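## Task

Rotate the purple-handled tap on the clamped Schlenk flask's side arm to its closed position, where the handle lies crosswise to the side arm. The flask has to stay clamped exactly as it started, the stopper has to remain seated in the neck, the stand must not be shifted, and no glass may break.

## Robot and tools

ROBOT. Two arms share one floor track running along y at x = 0. left_rail is always the carriage on the +y side and carries left_arm; right_rail carries right_arm. These names do not match image left and right. Each arm base sits at x = 0, y = its carriage position_m, z = 0.04 m, facing +x. left_arm has rigid fingers. right_arm has fingers that can fold: grip with the outer quarter of the pads, because nearer the palm a narrow part may slip, and a fingertip pushed into a surface folds quietly.

FRAME. All reported positions are in a table-fixed scene frame in metres: table top z = 0, +x is the direction the arms face, +y is to their left, and the table starts at x = 0.17. The gripper's fingers point along its own +z and close along its own y. end_effector_position is the point between the closed pads; the fingertips reach about 33 mm past it (about 9 mm when wide open).

execute_actions. Argument actions: a list run in order; cameras: list of camera names (omit for all, [] for none). Each action may have rows, steps, until and rail commands. rows: up to 15 rows, each a single flat list of 18 numbers in [-1, 1]: left_arm dx, dy, dz, rx, ry, rz, then left gripper position, force_limit, speed, then the same nine for right_arm. Always send all 18. dx..rz are an offset, not a pose: measured from that arm's Hand target as it was when the action began, in the Hand target's own axes. 1.0 equals 0.6 m for dx/dy/dz and 180 degrees for the rotation vector rx, ry, rz. Every row counts from that same start, not from the previous row; a new action starts from the new Hand target, so repeating an offset adds it again. Six zeros re-request the current Hand target. Each row lasts one control step (1/30 s). steps: 1 to 450, default 15, at least the number of rows; after the last row the arm keeps heading to that row's target. For a smooth start, ramp offsets gradually (0.01 per row is 6 mm per step). The controller clips each step to 150 mm and 16 degrees from the measured pose.

Gripper numbers: position +1 = fully open (140 mm), about -0.8 = pads touching, -1 = close until blocked. force_limit -1 to +1 sets squeeze (about 14 N to 58 N); speed -1 to +1 sets finger speed (about 30 to 250 mm/s), and faster closing grips harder. To keep a gripper unchanged, resend its previous three numbers; 0 is a real command. object_status: 0 moving, 1 blocked while opening, 2 blocked while closing (a grip), 3 reached target or pads met. position_measured is in counts: 3 open, 230 pads meeting.

Rails: put {"left_rail": {...}} or right_rail in an action with position_m (left -0.8 to 1.5 m, right -1.5 to 0.8 m; an absolute place on the track), speed_m_s (0.01 to 1) and acceleration_factor (0.1 to 1), or {"stop": true}. Keep carriages at least 0.78 m apart. Then wait with an action like {"steps": 150, "until": {"left_rail": {"position_status": ["!=", "moving"]}}}. A row's target moves with its carriage, so let the carriage arrive before aiming at a scene point. Statuses: moving, done, stopped, contact_stop, time_out, stopped_with_arm, stopped_for_other_arm, stopped_for_other_carriage; position_answer taken or not_taken. until may also use {"all": {"status": "ended"}} or {"any": {...}}; numbers need a comparison such as [">=", 0.5].

move. target: one 18-number row or a list of up to 15 rows, same layout and scale as rows; every offset is counted from the Hand target at the move's start. speed: m/s, 0.002 to 0.5, default 0.25 (turns capped at twice that in rad/s), one number or one per target. blend: corner rounding in m. stop_force: 3 to 40 N, ends an arm's path when its wrist sensor feels that much push against the motion; unreliable while the gripper rotates, and leave it out when backing away from contact. zero: whether to rezero before the move (default true). blocking=false returns early; then only wait or stop until the move's end shows. The result adds a move: line (done, off_target, moving, held, fault) and limits (paced, held).

wait: seconds 0 to 10. stop: brakes a running move. zoom_image: camera and region [x0, y0, x1, y1] in pixels, at most 504 x 504. zero_wrist_force: arm. finished_scene: scene, the current scene number; irreversible.

Cameras: cam_high, cam_bench_left, cam_bench_mid, cam_bench_right, cam_left_wrist, cam_right_wrist, all 896x504.

RESULTS. Per arm: end_effector_position, end_effector_quat_wxyz, velocities, Hand target (the base for next offsets), Joint positions (rail m, then six joints rad), Joint velocities, joint torques, Wrist force and Wrist torque in the gripper's own axes plus a peak line, Tool commands, object_status. Warnings include pose unreachable, MOTOR HOT and fault lines.

AVOID. Fast or forceful contact with the glass; twisting the tap so hard that the flask moves in its clamp, the stopper pops or the stand shifts; anything leaving the table. Torque limits: 141 N m for the three big joints, 26.3 N m per wrist joint; a net outside force near 150 N (plus or minus 25) on any part also faults the arm for 10 s. Heavy leverage on the gripper lowers quality. Keep the arms clear of each other. Long pushing or stretched poses heat motors (warning at 70 °C, brake at 85 °C). Any arm stop costs time.

Each tool is called after "Emit:" as name(argument=value, ...), one argument or row to a line, values as JSON.

## Session

Emit:
execute_actions(
  actions=[],
)

Scene clock: 0.00 s.
left_arm: end_effector_position=(+0.3456, +0.8387, +0.5800) position_measured=3 object_status=3 end_effector_quat_wxyz=(+0.000, +1.000, +0.000, +0.000) | right_arm: end_effector_position=(+0.3456, -1.1254, +0.5800) position_measured=3 object_status=3 end_effector_quat_wxyz=(+0.000, +1.000, +0.000, +0.000)
Joint positions: left_arm=[0.811 -0.316 -1.725 0.971 -0.816 -1.571 2.826] | right_arm=[-1.153 -0.316 -1.725 0.971 -0.816 -1.571 2.826]
Joint velocities: within noise
Joint torques (N m): no reading
Wrist force (N): no reading
Wrist torque (N m): no reading
Wrist force, peak (N): no reading
Hand target: left_arm +0.3456, +0.8387, +0.5800; +0.000, +1.000, +0.000, +0.000 | right_arm +0.3456, -1.1254, +0.5800; +0.000, +1.000, +0.000, +0.000
Tool commands: left_gripper/position=+1.0 left_gripper/force_limit=+1.0 left_gripper/speed=+1.0 right_gripper/position=+1.0 right_gripper/force_limit=+1.0 right_gripper/speed=+1.0
left_rail: position_m=0.811 position_status=done
right_rail: position_m=-1.153 position_status=done

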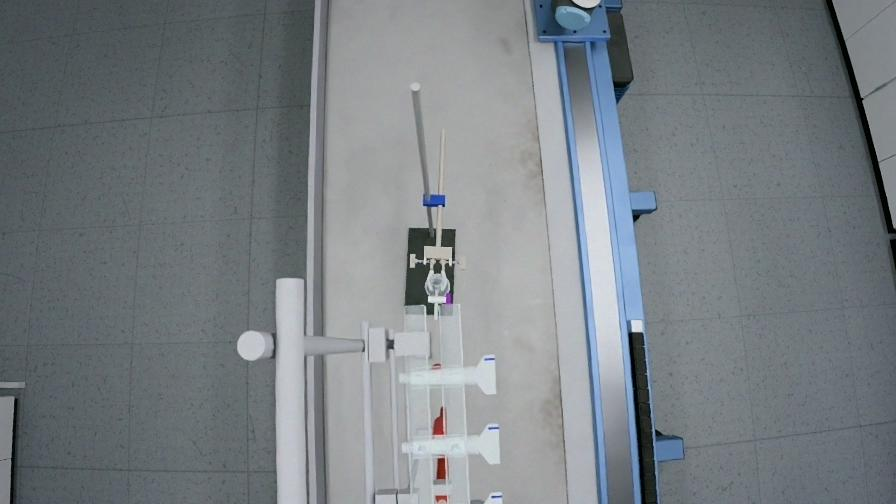

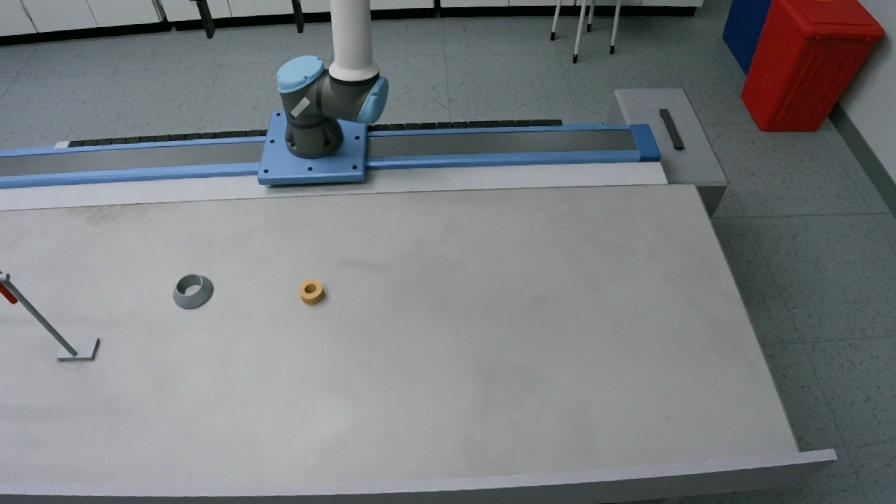

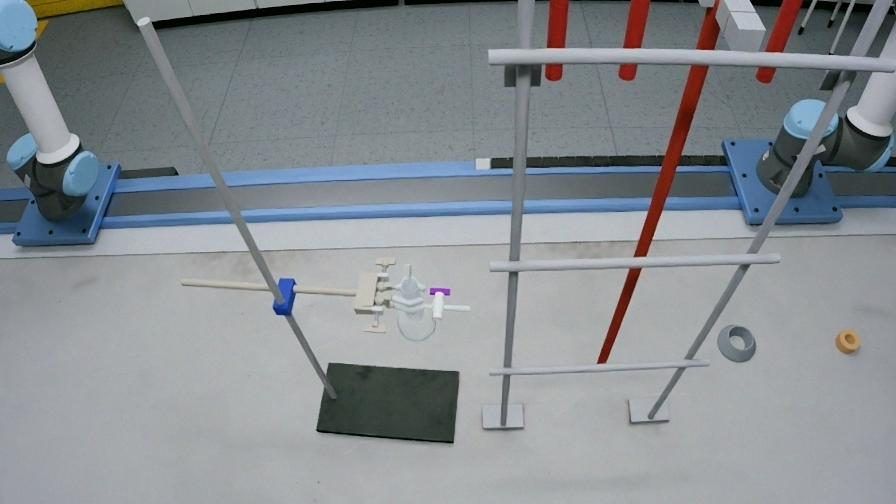

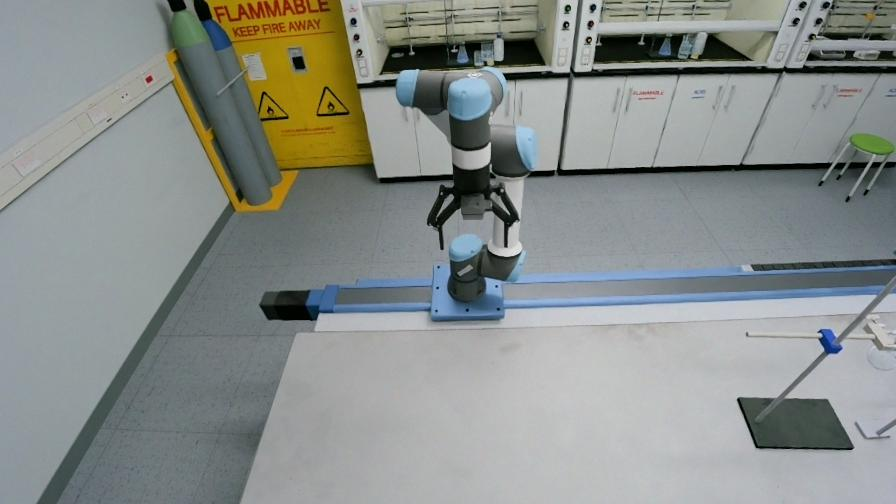

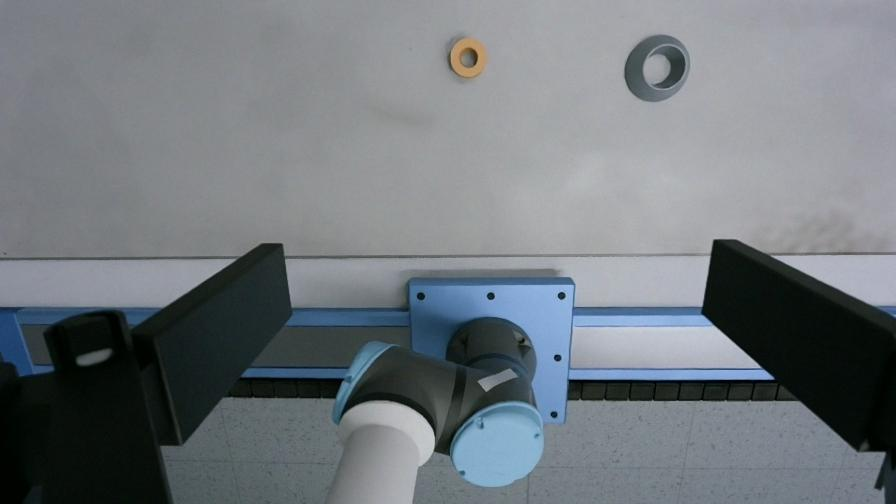

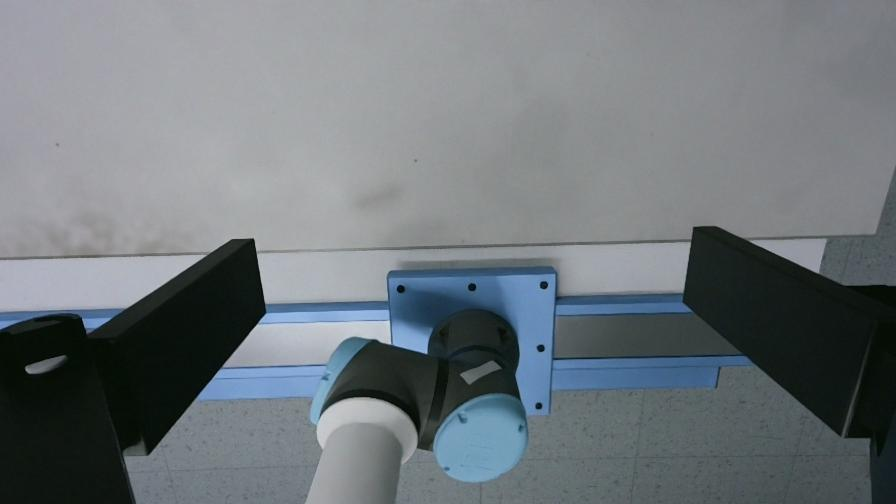

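Emit:
zoom_image(
  camera="cam_bench_mid",
  region=[330, 240, 500, 350],
)

Emit:
zoom_image(
  camera="cam_high",
  region=[380, 230, 500, 330],
)

Emit:
zoom_image(
  camera="cam_bench_right",
  region=[720, 270, 896, 470],
)

Scaled by 2.965.

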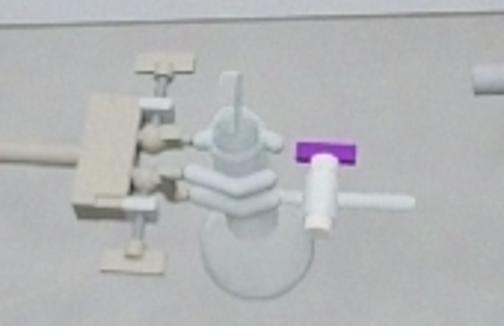

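Scaled by 4.200.

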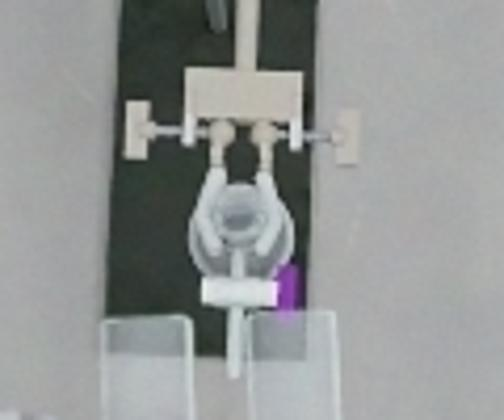

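Scaled by 2.520.

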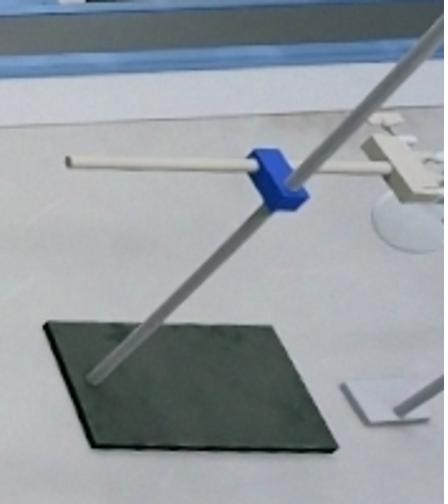

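Emit:
zoom_image(
  camera="cam_high",
  region=[220, 230, 560, 504],
)

Emit:
zoom_image(
  camera="cam_bench_mid",
  region=[450, 0, 896, 440],
)

Scaled by 1.482.

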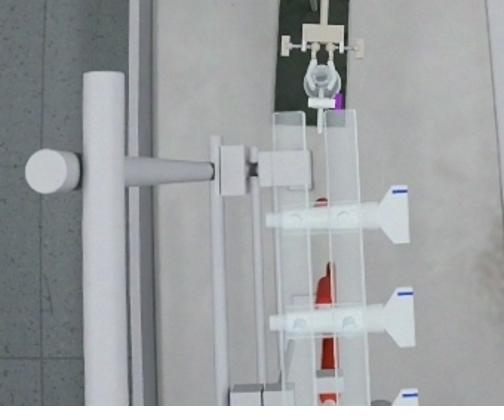

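Scaled by 1.130.

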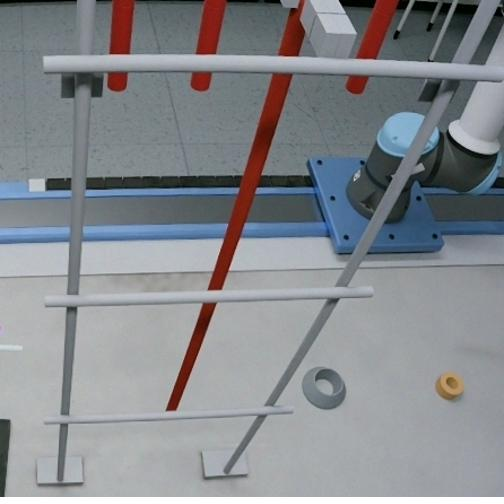

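Emit:
execute_actions(
  actions=[
    {"right_rail": {"position_m": -0.48, "speed_m_s": 0.6, "acceleration_factor": 0.5}, "steps": 150, "until": {"right_rail": {"position_status": ["!=", "moving"]}}},
  ],
  cameras=["cam_right_wrist", "cam_bench_mid"],
)

Scene clock: 17.80 s.
left_arm: end_effector_position=(+0.3456, +0.8387, +0.5800) position_measured=3 object_status=3 end_effector_quat_wxyz=(+0.000, +1.000, +0.000, +0.000) | right_arm: end_effector_position=(+0.3456, -0.4528, +0.5800) position_measured=3 object_status=3 end_effector_quat_wxyz=(+0.000, +1.000, +0.000, +0.000) end_effector_velocity=(+0.000, +0.001, +0.000) end_effector_angular_velocity=(+0.001, +0.000, +0.000)
Joint positions: left_arm=[0.811 -0.316 -1.725 0.971 -0.816 -1.571 2.826] | right_arm=[-0.48 -0.316 -1.725 0.971 -0.816 -1.571 2.826]
Joint velocities: left_arm=[within noise] | right_arm=[0.001 0 0.001 -0.001 0 0.001 0]
Joint torques (N m): left_arm=[-0.61 -13.15 -18.26 -3.94 0.12 0.12] | right_arm=[0.3 -11.76 -17.98 -3.63 0.23 0.1]
Wrist force (N): left_arm=[0.0 0.1 0.3] | right_arm=[0.2 0.2 0.2]
Wrist torque (N m): left_arm=[0.02 0.01 0.01] | right_arm=[0.05 -0.03 -0.01]
Wrist force, peak (N): left_arm=[-0.3 0.4 0.5] | right_arm=[-0.1 1.9 0.0]
Hand target: left_arm +0.3456, +0.8387, +0.5800; +0.000, +1.000, +0.000, +0.000 | right_arm +0.3456, -0.4528, +0.5800; +0.000, +1.000, +0.000, +0.000
Tool commands: left_gripper/position=+1.0 left_gripper/force_limit=+1.0 left_gripper/speed=+1.0 right_gripper/position=+1.0 right_gripper/force_limit=+1.0 right_gripper/speed=+1.0
left_rail: position_m=0.811 position_status=done
right_rail: position_m=-0.480 speed_m_s=0.60 position_status=done
camera_calibration:
cam_right_wrist: T_world_to_cam=[[-0.031272, -0.999466, 0.00942914, -0.435312], [-0.949091, 0.0326516, 0.313305, 0.173297], [-0.313446, 0.000848565, -0.949606, 0.804231], [0, 0, 0, 1]] pos_world=[0.402945, -0.44142, 0.713512]
Images, in order (width x height): cam_bench_mid 896x504, cam_right_wrist 896x504.

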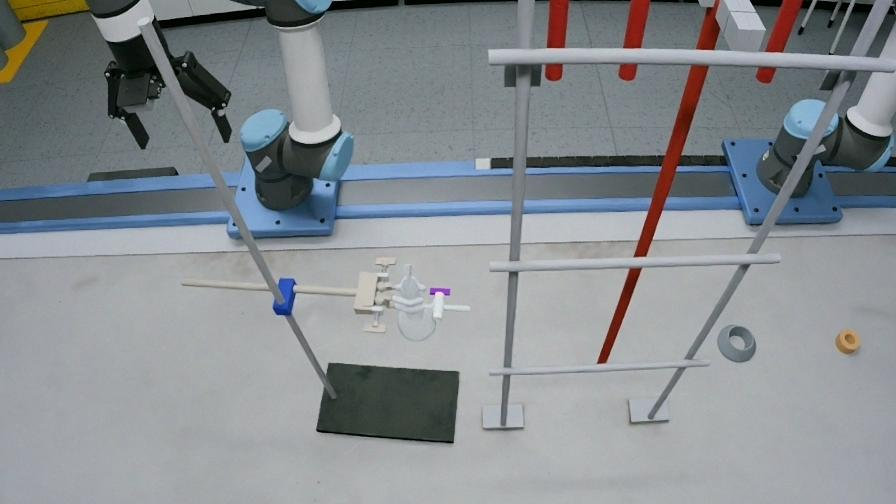

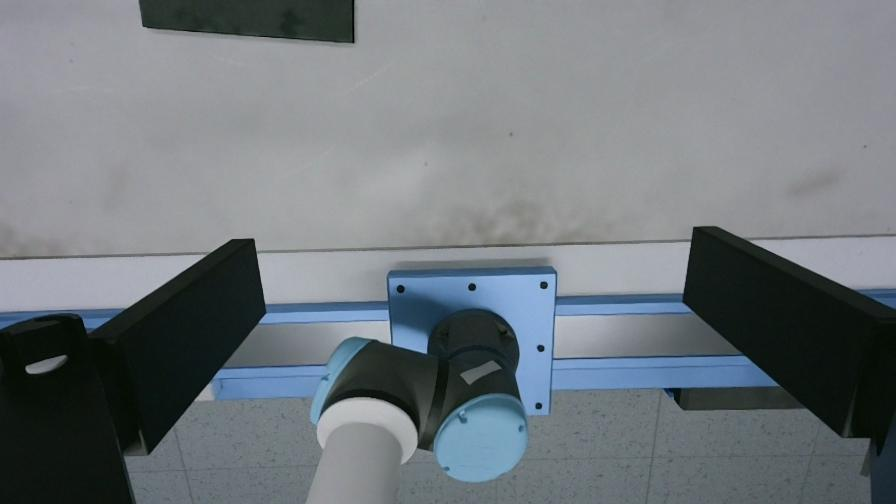

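Emit:
move(
  target=[0, 0, 0, 0, 0, 0, 1, 1, 1, -0.0593, -0.6297, 0.3367, -0.3849, 0.3849, -0.3849, 1, -1, -1],
  speed=0.25,
  cameras=["cam_right_wrist", "cam_bench_mid", "cam_high"],
)

Scene clock: 24.67 s.
left_arm: end_effector_position=(+0.3456, +0.8387, +0.5800) position_measured=3 object_status=3 end_effector_quat_wxyz=(+0.000, +1.000, +0.000, +0.000) | right_arm: end_effector_position=(+0.3100, -0.0749, +0.3780) position_measured=3 object_status=3 end_effector_quat_wxyz=(+0.500, +0.500, +0.500, +0.500)
Joint positions: left_arm=[0.811 -0.316 -1.725 0.971 -0.816 -1.571 2.826] | right_arm=[-0.48 1.238 -1.197 2.15 -4.094 -2.809 1.571]
Joint velocities: within noise
Joint torques (N m): left_arm=[-0.04 -13.23 -14.28 -4.55 0.13 0.16] | right_arm=[-9.65 -22.66 -22.18 -2.05 1.84 -1.76]
Wrist force (N): left_arm=[0.0 0.1 0.2] | right_arm=[0.4 0.3 1.4]
Wrist torque (N m): left_arm=[0.03 0.00 0.00] | right_arm=[0.15 -0.04 0.09]
Wrist force, peak (N): left_arm=[-0.1 0.1 0.7] | right_arm=[1.6 -0.1 1.3]
Hand target: left_arm +0.3456, +0.8387, +0.5800; +0.000, +1.000, +0.000, +0.000 | right_arm +0.3100, -0.0749, +0.3780; +0.500, +0.500, +0.500, +0.500
Off the commanded pose: left_arm 0.000 m, 0 deg | right_arm 0.000 m, 0 deg.
left_rail: position_m=0.811 position_status=done
right_rail: position_m=-0.480 speed_m_s=0.60 position_status=done
move: done
camera_calibration:
cam_right_wrist: T_world_to_cam=[[-0.00921715, -0.0312954, 0.999468, -0.365373], [-0.313341, -0.949081, -0.0326073, 0.0505728], [0.949596, -0.313474, -0.00105829, -0.172744], [0, 0, 0, 1]] pos_world=[0.176516, -0.0175877, 0.366644]
Images, in order (width x height): cam_high 896x504, cam_bench_mid 896x504, cam_right_wrist 896x504.

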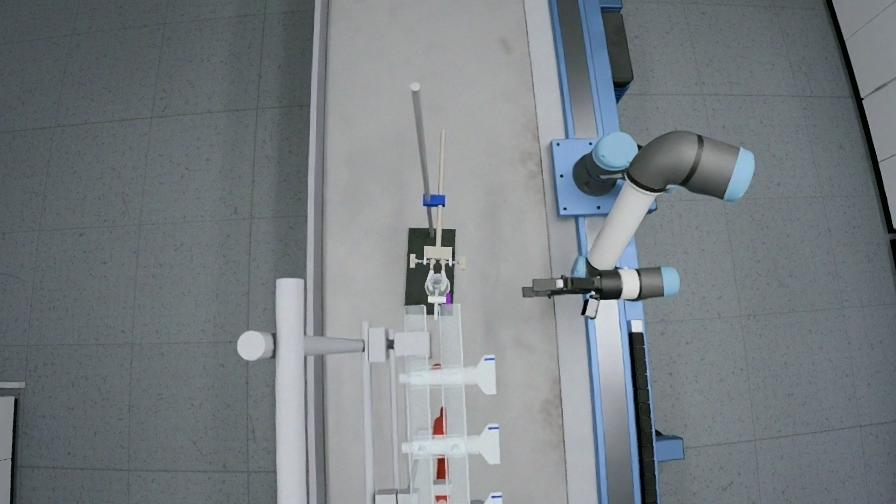

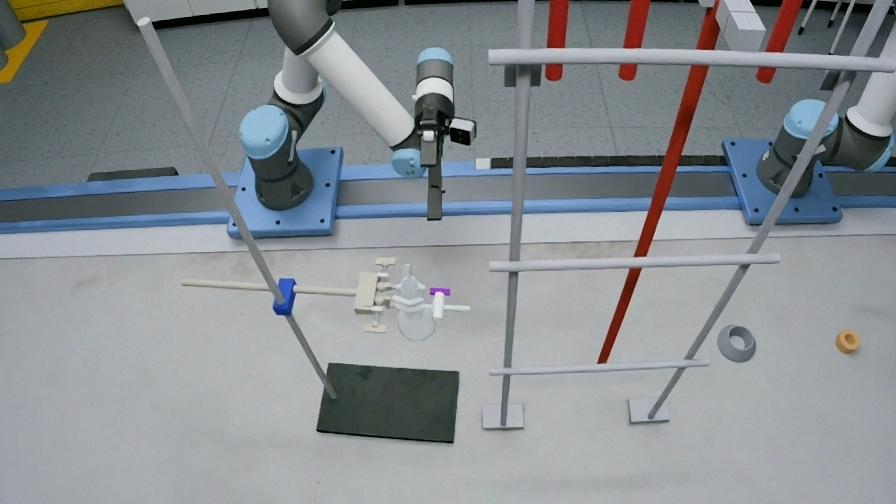

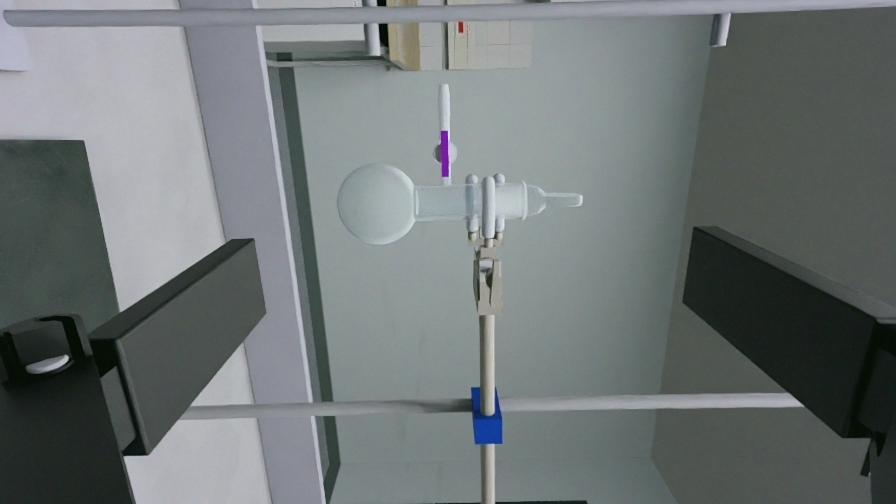

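Emit:
zoom_image(
  camera="cam_right_wrist",
  region=[320, 70, 600, 330],
)

Emit:
zoom_image(
  camera="cam_right_wrist",
  region=[400, 75, 500, 215],
)

Scaled by 1.800.

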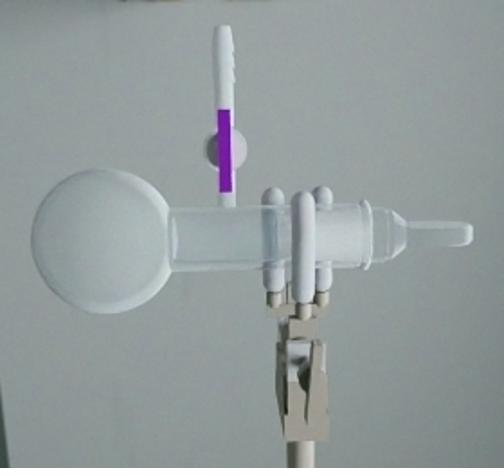

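Scaled by 3.600.

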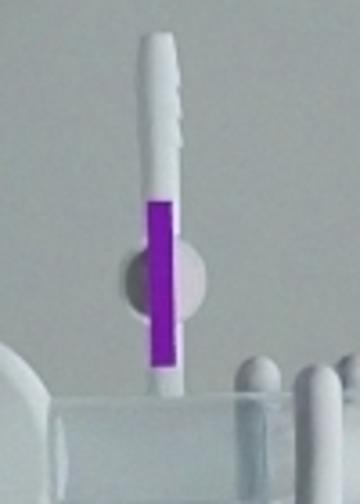

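Emit:
zoom_image(
  camera="cam_high",
  region=[380, 60, 660, 320],
)

Emit:
zoom_image(
  camera="cam_bench_mid",
  region=[170, 210, 500, 460],
)

Scaled by 1.800.

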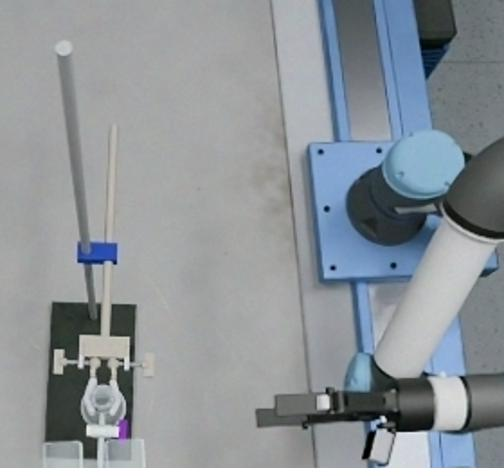

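Scaled by 1.527.

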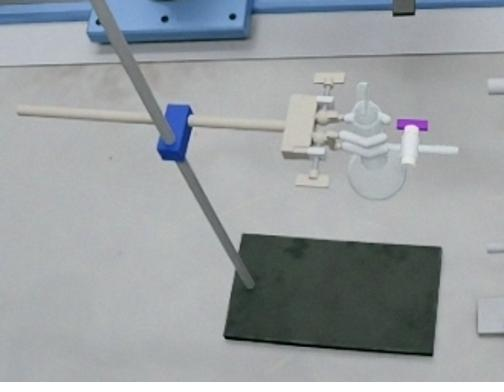

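Emit:
move(
  target=[0, 0, 0, 0, 0, 0, 1, 1, 1, 0.0507, -0.0133, 0.15, 0, -0.0278, 0, -0.4, -1, -1],
  speed=0.12,
  cameras=["cam_right_wrist", "cam_bench_mid", "cam_high"],
)

Scene clock: 38.17 s.
left_arm: end_effector_position=(+0.3456, +0.8387, +0.5800) position_measured=3 object_status=3 end_effector_quat_wxyz=(+0.000, +1.000, +0.000, +0.000) | right_arm: end_effector_position=(+0.4000, -0.0445, +0.3700) position_measured=179 object_status=0 end_effector_quat_wxyz=(+0.521, +0.521, +0.478, +0.478)
Joint positions: left_arm=[0.811 -0.316 -1.725 0.971 -0.816 -1.571 2.826] | right_arm=[-0.48 1.092 -1.068 1.957 -4.031 -2.75 1.571]
Joint velocities: within noise
Joint torques (N m): left_arm=[0.64 -13.73 -12.03 -4.59 0.2 0.1] | right_arm=[-9.24 -29.65 -19.08 -0.2 1.49 -1.87]
Wrist force (N): left_arm=[-0.1 0.1 0.2] | right_arm=[0.3 0.4 1.2]
Wrist torque (N m): left_arm=[0.02 0.02 0.00] | right_arm=[0.24 -0.03 0.07]
Wrist force, peak (N): left_arm=[-0.2 0.2 0.6] | right_arm=[0.7 0.2 2.2]
Hand target: left_arm +0.3456, +0.8387, +0.5800; +0.000, +1.000, +0.000, +0.000 | right_arm +0.4000, -0.0445, +0.3700; +0.521, +0.521, +0.478, +0.478
Off the commanded pose: left_arm 0.000 m, 0 deg | right_arm 0.000 m, 0 deg.
left_rail: position_m=0.811 position_status=done
right_rail: position_m=-0.480 speed_m_s=0.60 position_status=done
move: done
camera_calibration:
cam_right_wrist: T_world_to_cam=[[-0.0121202, -0.0303299, 0.999466, -0.354408], [-0.394898, -0.918145, -0.0326509, 0.141407], [0.918645, -0.395083, -0.00084908, -0.240011], [0, 0, 0, 1]] pos_world=[0.272031, 0.0242585, 0.358632]
Images, in order (width x height): cam_high 896x504, cam_bench_mid 896x504, cam_right_wrist 896x504.

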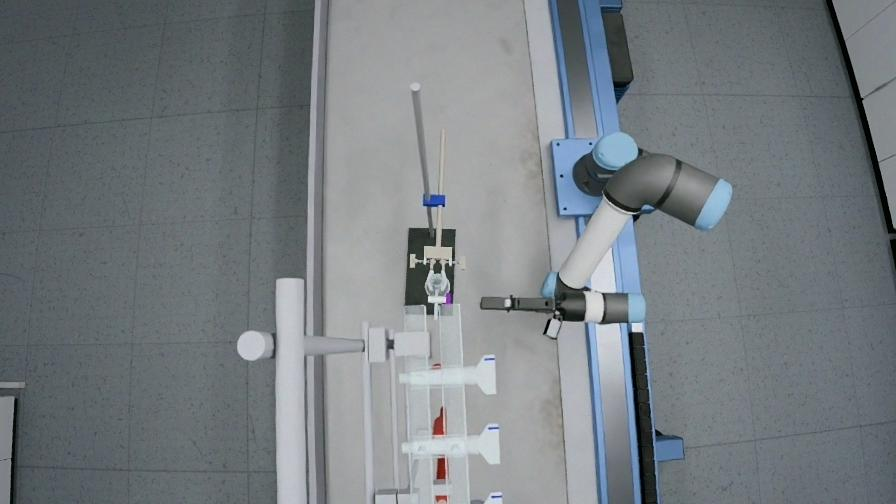

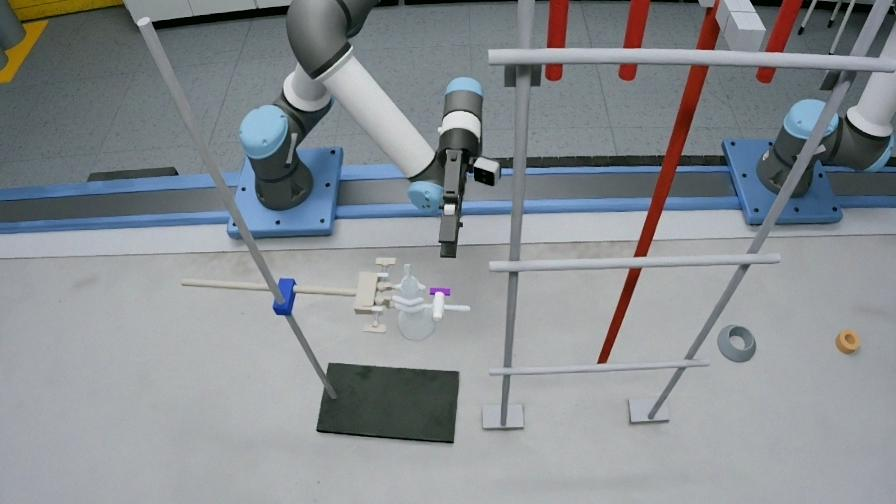

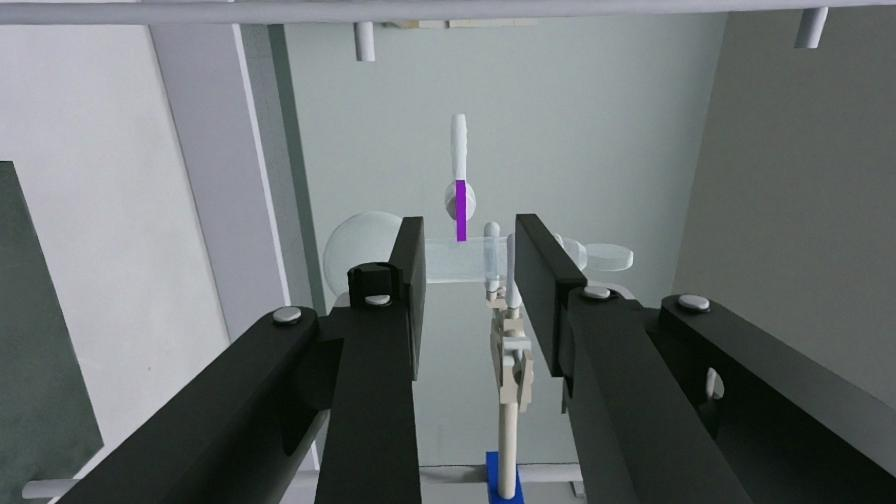

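Emit:
zoom_image(
  camera="cam_right_wrist",
  region=[340, 90, 640, 390],
)

Emit:
zoom_image(
  camera="cam_right_wrist",
  region=[380, 100, 540, 260],
)

Emit:
zoom_image(
  camera="cam_high",
  region=[400, 240, 600, 360],
)

Emit:
zoom_image(
  camera="cam_bench_mid",
  region=[360, 150, 520, 350],
)

Scaled by 1.680.

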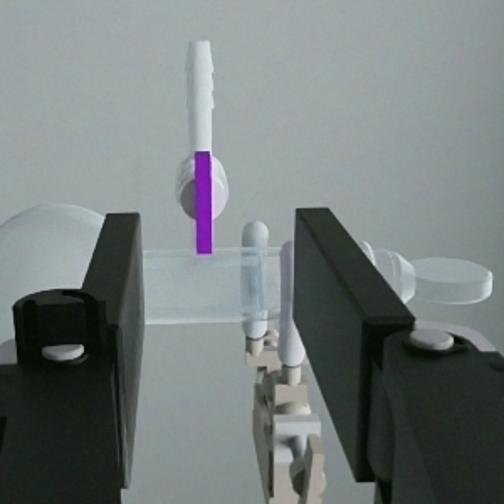

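Scaled by 3.150.

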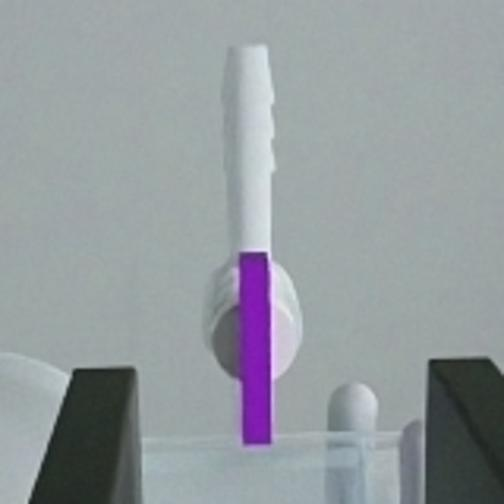

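Scaled by 2.520.

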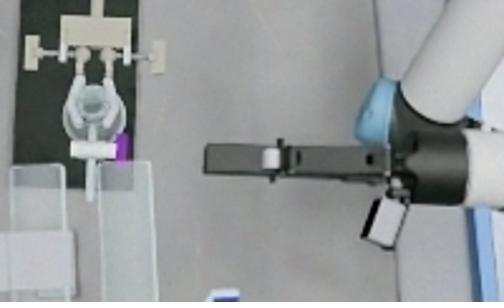

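Scaled by 2.520.

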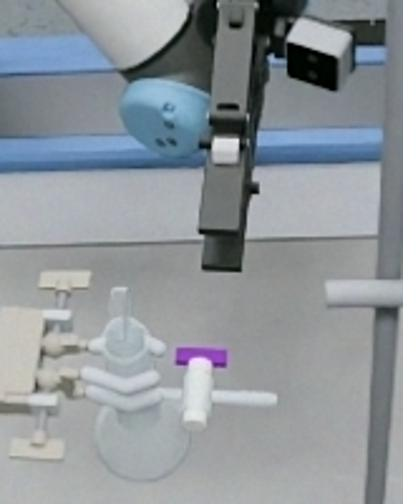

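Emit:
move(
  target=[0, 0, 0, 0, 0, 0, 1, 1, 1, -0.0067, 0.0008, 0.0667, 0, 0, 0, -0.4, -1, -1],
  speed=0.08,
  cameras=["cam_right_wrist", "cam_bench_mid", "cam_high"],
)

Emit:
zoom_image(
  camera="cam_right_wrist",
  region=[380, 130, 560, 310],
)

Emit:
zoom_image(
  camera="cam_high",
  region=[410, 250, 510, 340],
)

Emit:
zoom_image(
  camera="cam_bench_mid",
  region=[380, 220, 500, 340],
)

Scene clock: 45.57 s.
left_arm: end_effector_position=(+0.3456, +0.8387, +0.5800) position_measured=3 object_status=3 end_effector_quat_wxyz=(+0.000, +1.000, +0.000, +0.000) | right_arm: end_effector_position=(+0.4394, -0.0520, +0.3705) position_measured=179 object_status=3 end_effector_quat_wxyz=(+0.521, +0.521, +0.478, +0.478)
Joint positions: left_arm=[0.811 -0.316 -1.725 0.971 -0.816 -1.571 2.826] | right_arm=[-0.48 1.008 -1.065 1.951 -4.027 -2.666 1.571]
Joint velocities: within noise
Joint torques (N m): left_arm=[0.02 -13.63 -11.96 -4.53 0.2 0.05] | right_arm=[-9.78 -29.54 -23.47 0.15 1.74 -0.94]
Wrist force (N): left_arm=[0.1 0.2 0.4] | right_arm=[0.2 0.2 1.0]
Wrist torque (N m): left_arm=[0.04 -0.02 0.00] | right_arm=[0.19 -0.03 0.07]
Wrist force, peak (N): left_arm=[0.1 0.4 0.6] | right_arm=[-0.3 0.7 2.0]
Hand target: left_arm +0.3456, +0.8387, +0.5800; +0.000, +1.000, +0.000, +0.000 | right_arm +0.4395, -0.0520, +0.3705; +0.521, +0.521, +0.478, +0.478
Off the commanded pose: left_arm 0.000 m, 0 deg | right_arm 0.000 m, 0 deg.
left_rail: position_m=0.811 position_status=done
right_rail: position_m=-0.480 speed_m_s=0.60 position_status=done
move: done
camera_calibration:
cam_right_wrist: T_world_to_cam=[[-0.0121171, -0.0302941, 0.999468, -0.354634], [-0.394898, -0.918146, -0.0326168, 0.150101], [0.918645, -0.395083, -0.000837801, -0.279158], [0, 0, 0, 1]] pos_world=[0.311424, 0.0167807, 0.359107]
Images, in order (width x height): cam_high 896x504, cam_bench_mid 896x504, cam_right_wrist 896x504.

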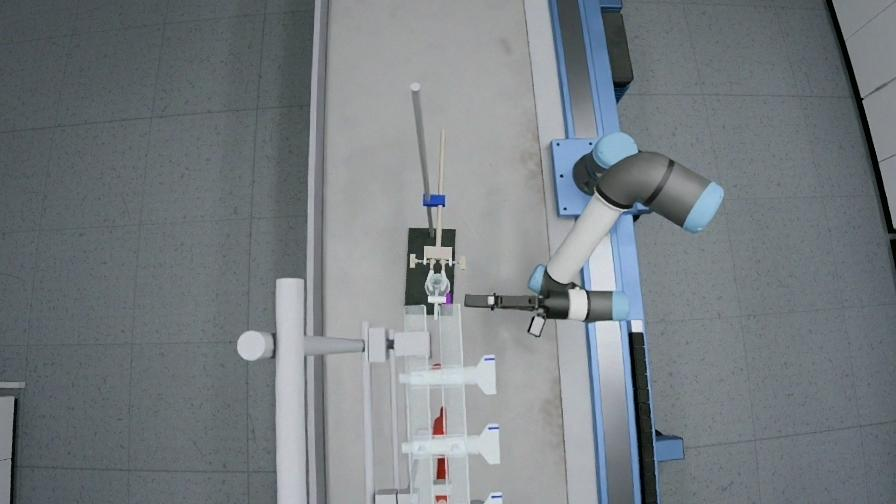

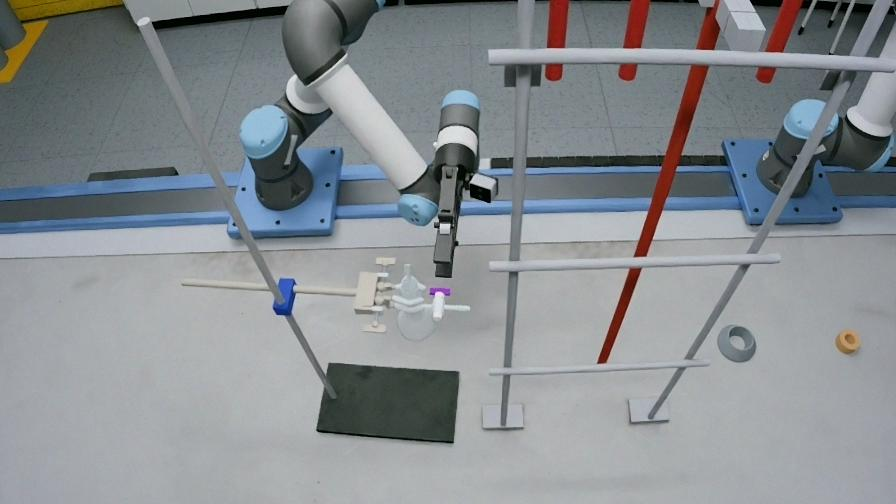

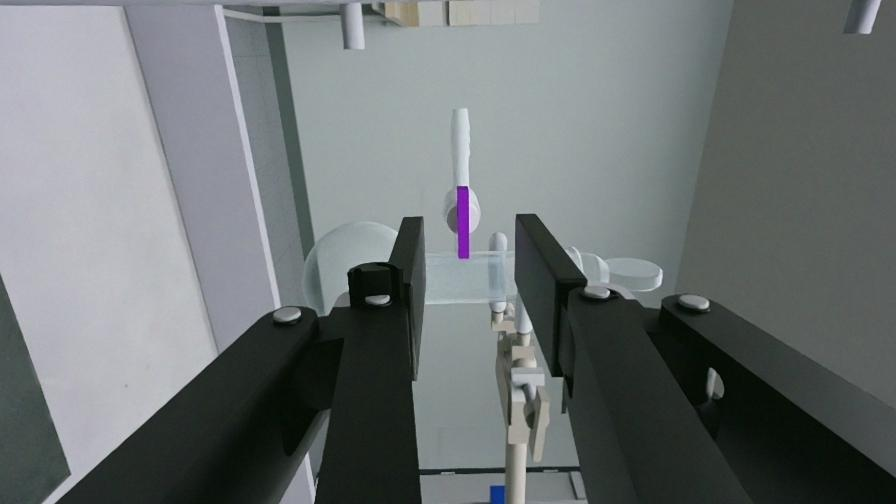

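Scaled by 2.800.

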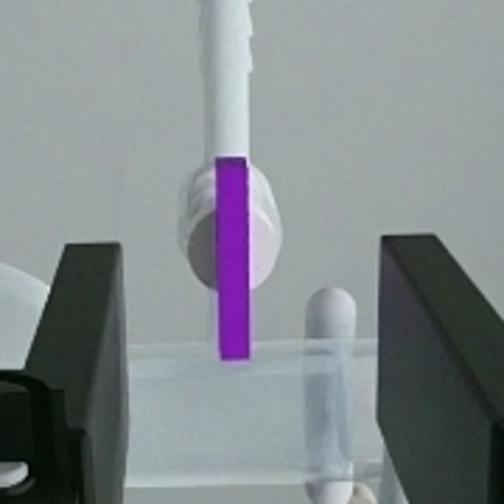

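Scaled by 5.040.

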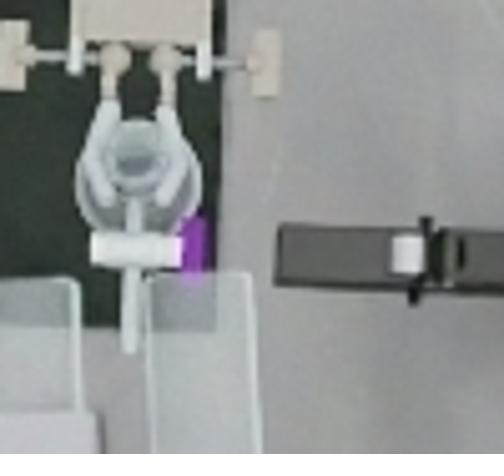

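Scaled by 4.200.

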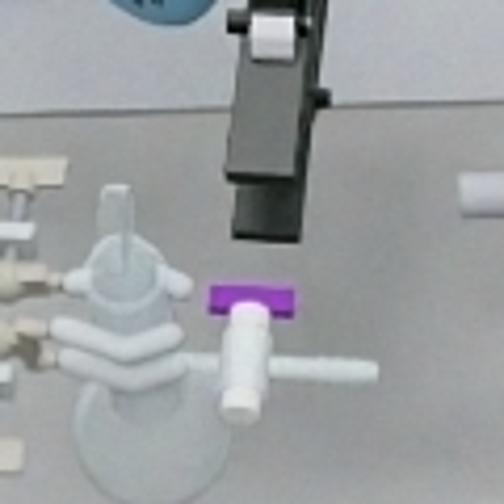

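Emit:
move(
  target=[0, 0, 0, 0, 0, 0, 1, 1, 1, 0, 0, 0.03, 0, 0, 0, -0.4, -1, -1],
  speed=0.05,
  cameras=["cam_right_wrist", "cam_bench_mid", "cam_high"],
)

Emit:
zoom_image(
  camera="cam_right_wrist",
  region=[390, 160, 550, 320],
)

Emit:
zoom_image(
  camera="cam_high",
  region=[410, 250, 510, 340],
)

Emit:
zoom_image(
  camera="cam_bench_mid",
  region=[400, 230, 480, 310],
)

Scene clock: 51.00 s.
left_arm: end_effector_position=(+0.3456, +0.8387, +0.5800) position_measured=3 object_status=3 end_effector_quat_wxyz=(+0.000, +1.000, +0.000, +0.000) | right_arm: end_effector_position=(+0.4574, -0.0536, +0.3705) position_measured=179 object_status=3 end_effector_quat_wxyz=(+0.521, +0.521, +0.478, +0.478)
Joint positions: left_arm=[0.811 -0.316 -1.725 0.971 -0.816 -1.571 2.826] | right_arm=[-0.48 0.973 -1.059 1.939 -4.022 -2.631 1.571]
Joint velocities: within noise
Joint torques (N m): left_arm=[0.85 -13.94 -12.21 -4.54 0.27 0.2] | right_arm=[-8.45 -30.01 -23.44 -0.05 1.98 1.52]
Wrist force (N): left_arm=[-0.1 0.1 0.3] | right_arm=[0.3 0.5 1.1]
Wrist torque (N m): left_arm=[0.02 0.01 0.00] | right_arm=[0.26 -0.04 0.08]
Wrist force, peak (N): left_arm=[-0.2 0.2 0.6] | right_arm=[0.5 0.4 1.6]
Hand target: left_arm +0.3456, +0.8387, +0.5800; +0.000, +1.000, +0.000, +0.000 | right_arm +0.4575, -0.0536, +0.3705; +0.521, +0.521, +0.478, +0.478
Off the commanded pose: left_arm 0.000 m, 0 deg | right_arm 0.000 m, 0 deg.
left_rail: position_m=0.811 position_status=done
right_rail: position_m=-0.480 speed_m_s=0.60 position_status=done
move: done
camera_calibration:
cam_right_wrist: T_world_to_cam=[[-0.0121192, -0.0303267, 0.999467, -0.354466], [-0.394897, -0.918145, -0.0326476, 0.155743], [0.918645, -0.395082, -0.000848788, -0.296254], [0, 0, 0, 1]] pos_world=[0.329359, 0.0152007, 0.35911]
Images, in order (width x height): cam_high 896x504, cam_bench_mid 896x504, cam_right_wrist 896x504.

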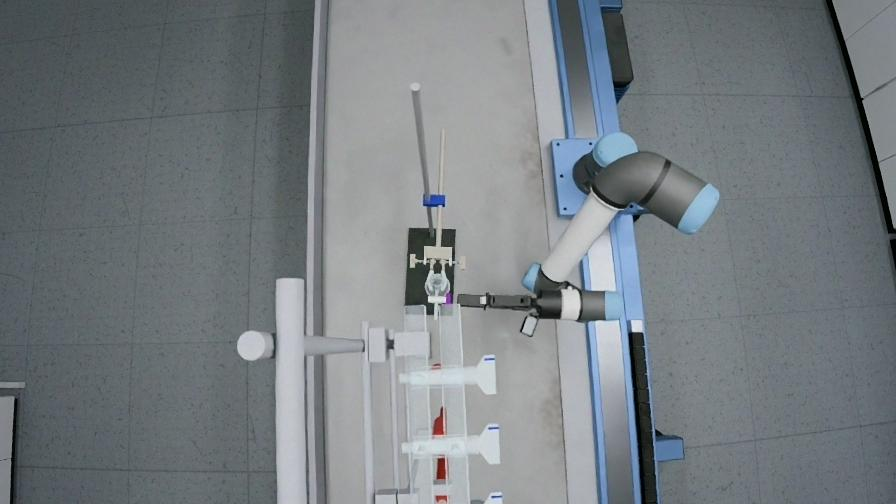

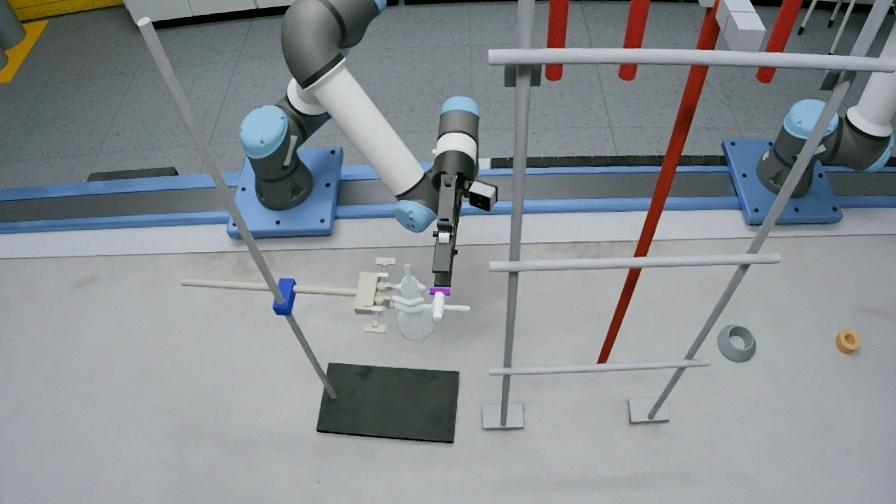

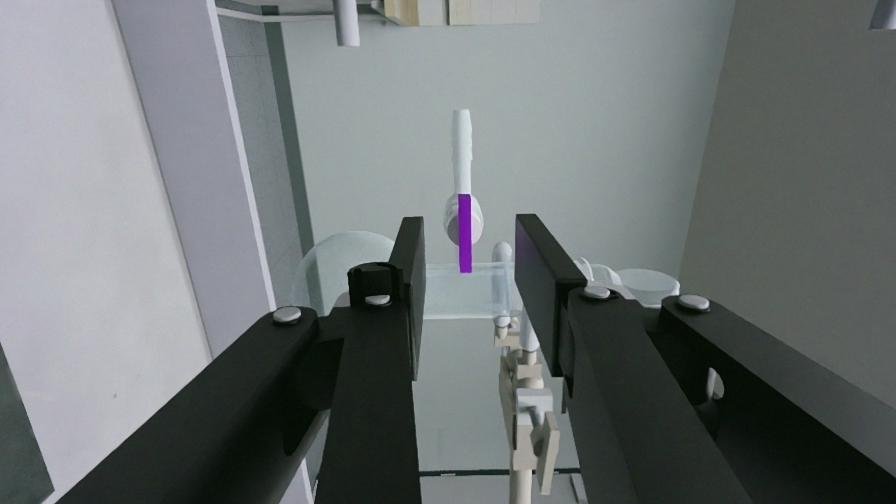

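Scaled by 3.150.

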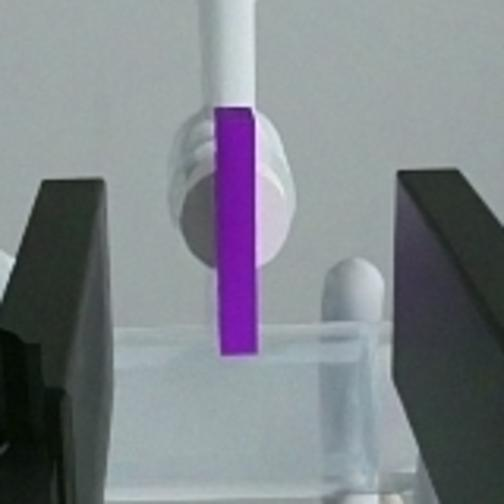

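Scaled by 5.040.

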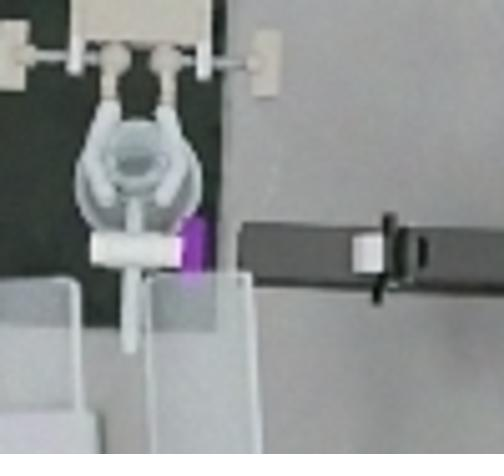

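Scaled by 6.300.

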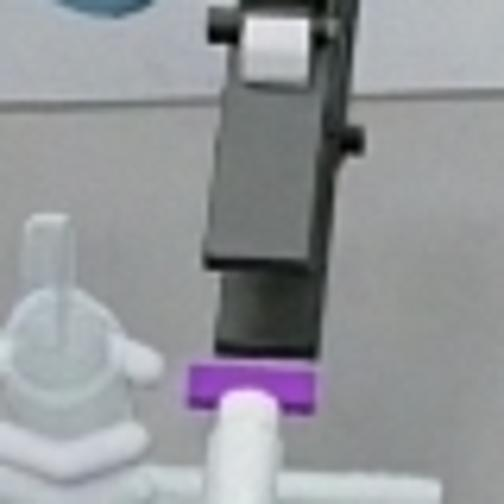

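Emit:
zoom_image(
  camera="cam_high",
  region=[430, 280, 470, 316],
)

Emit:
zoom_image(
  camera="cam_right_wrist",
  region=[420, 190, 520, 290],
)

Scaled by 12.600.

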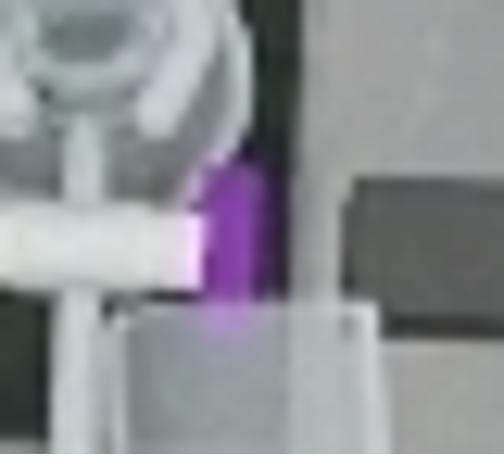

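Scaled by 5.040.

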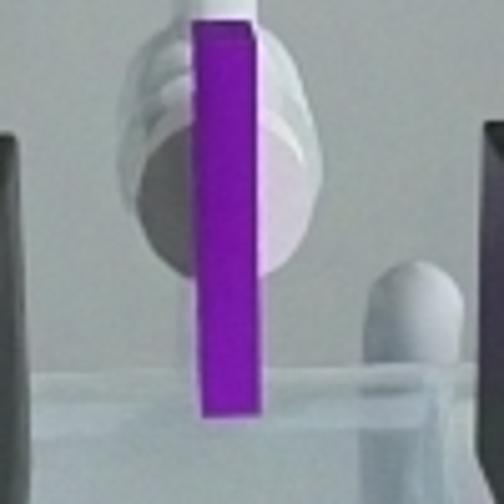

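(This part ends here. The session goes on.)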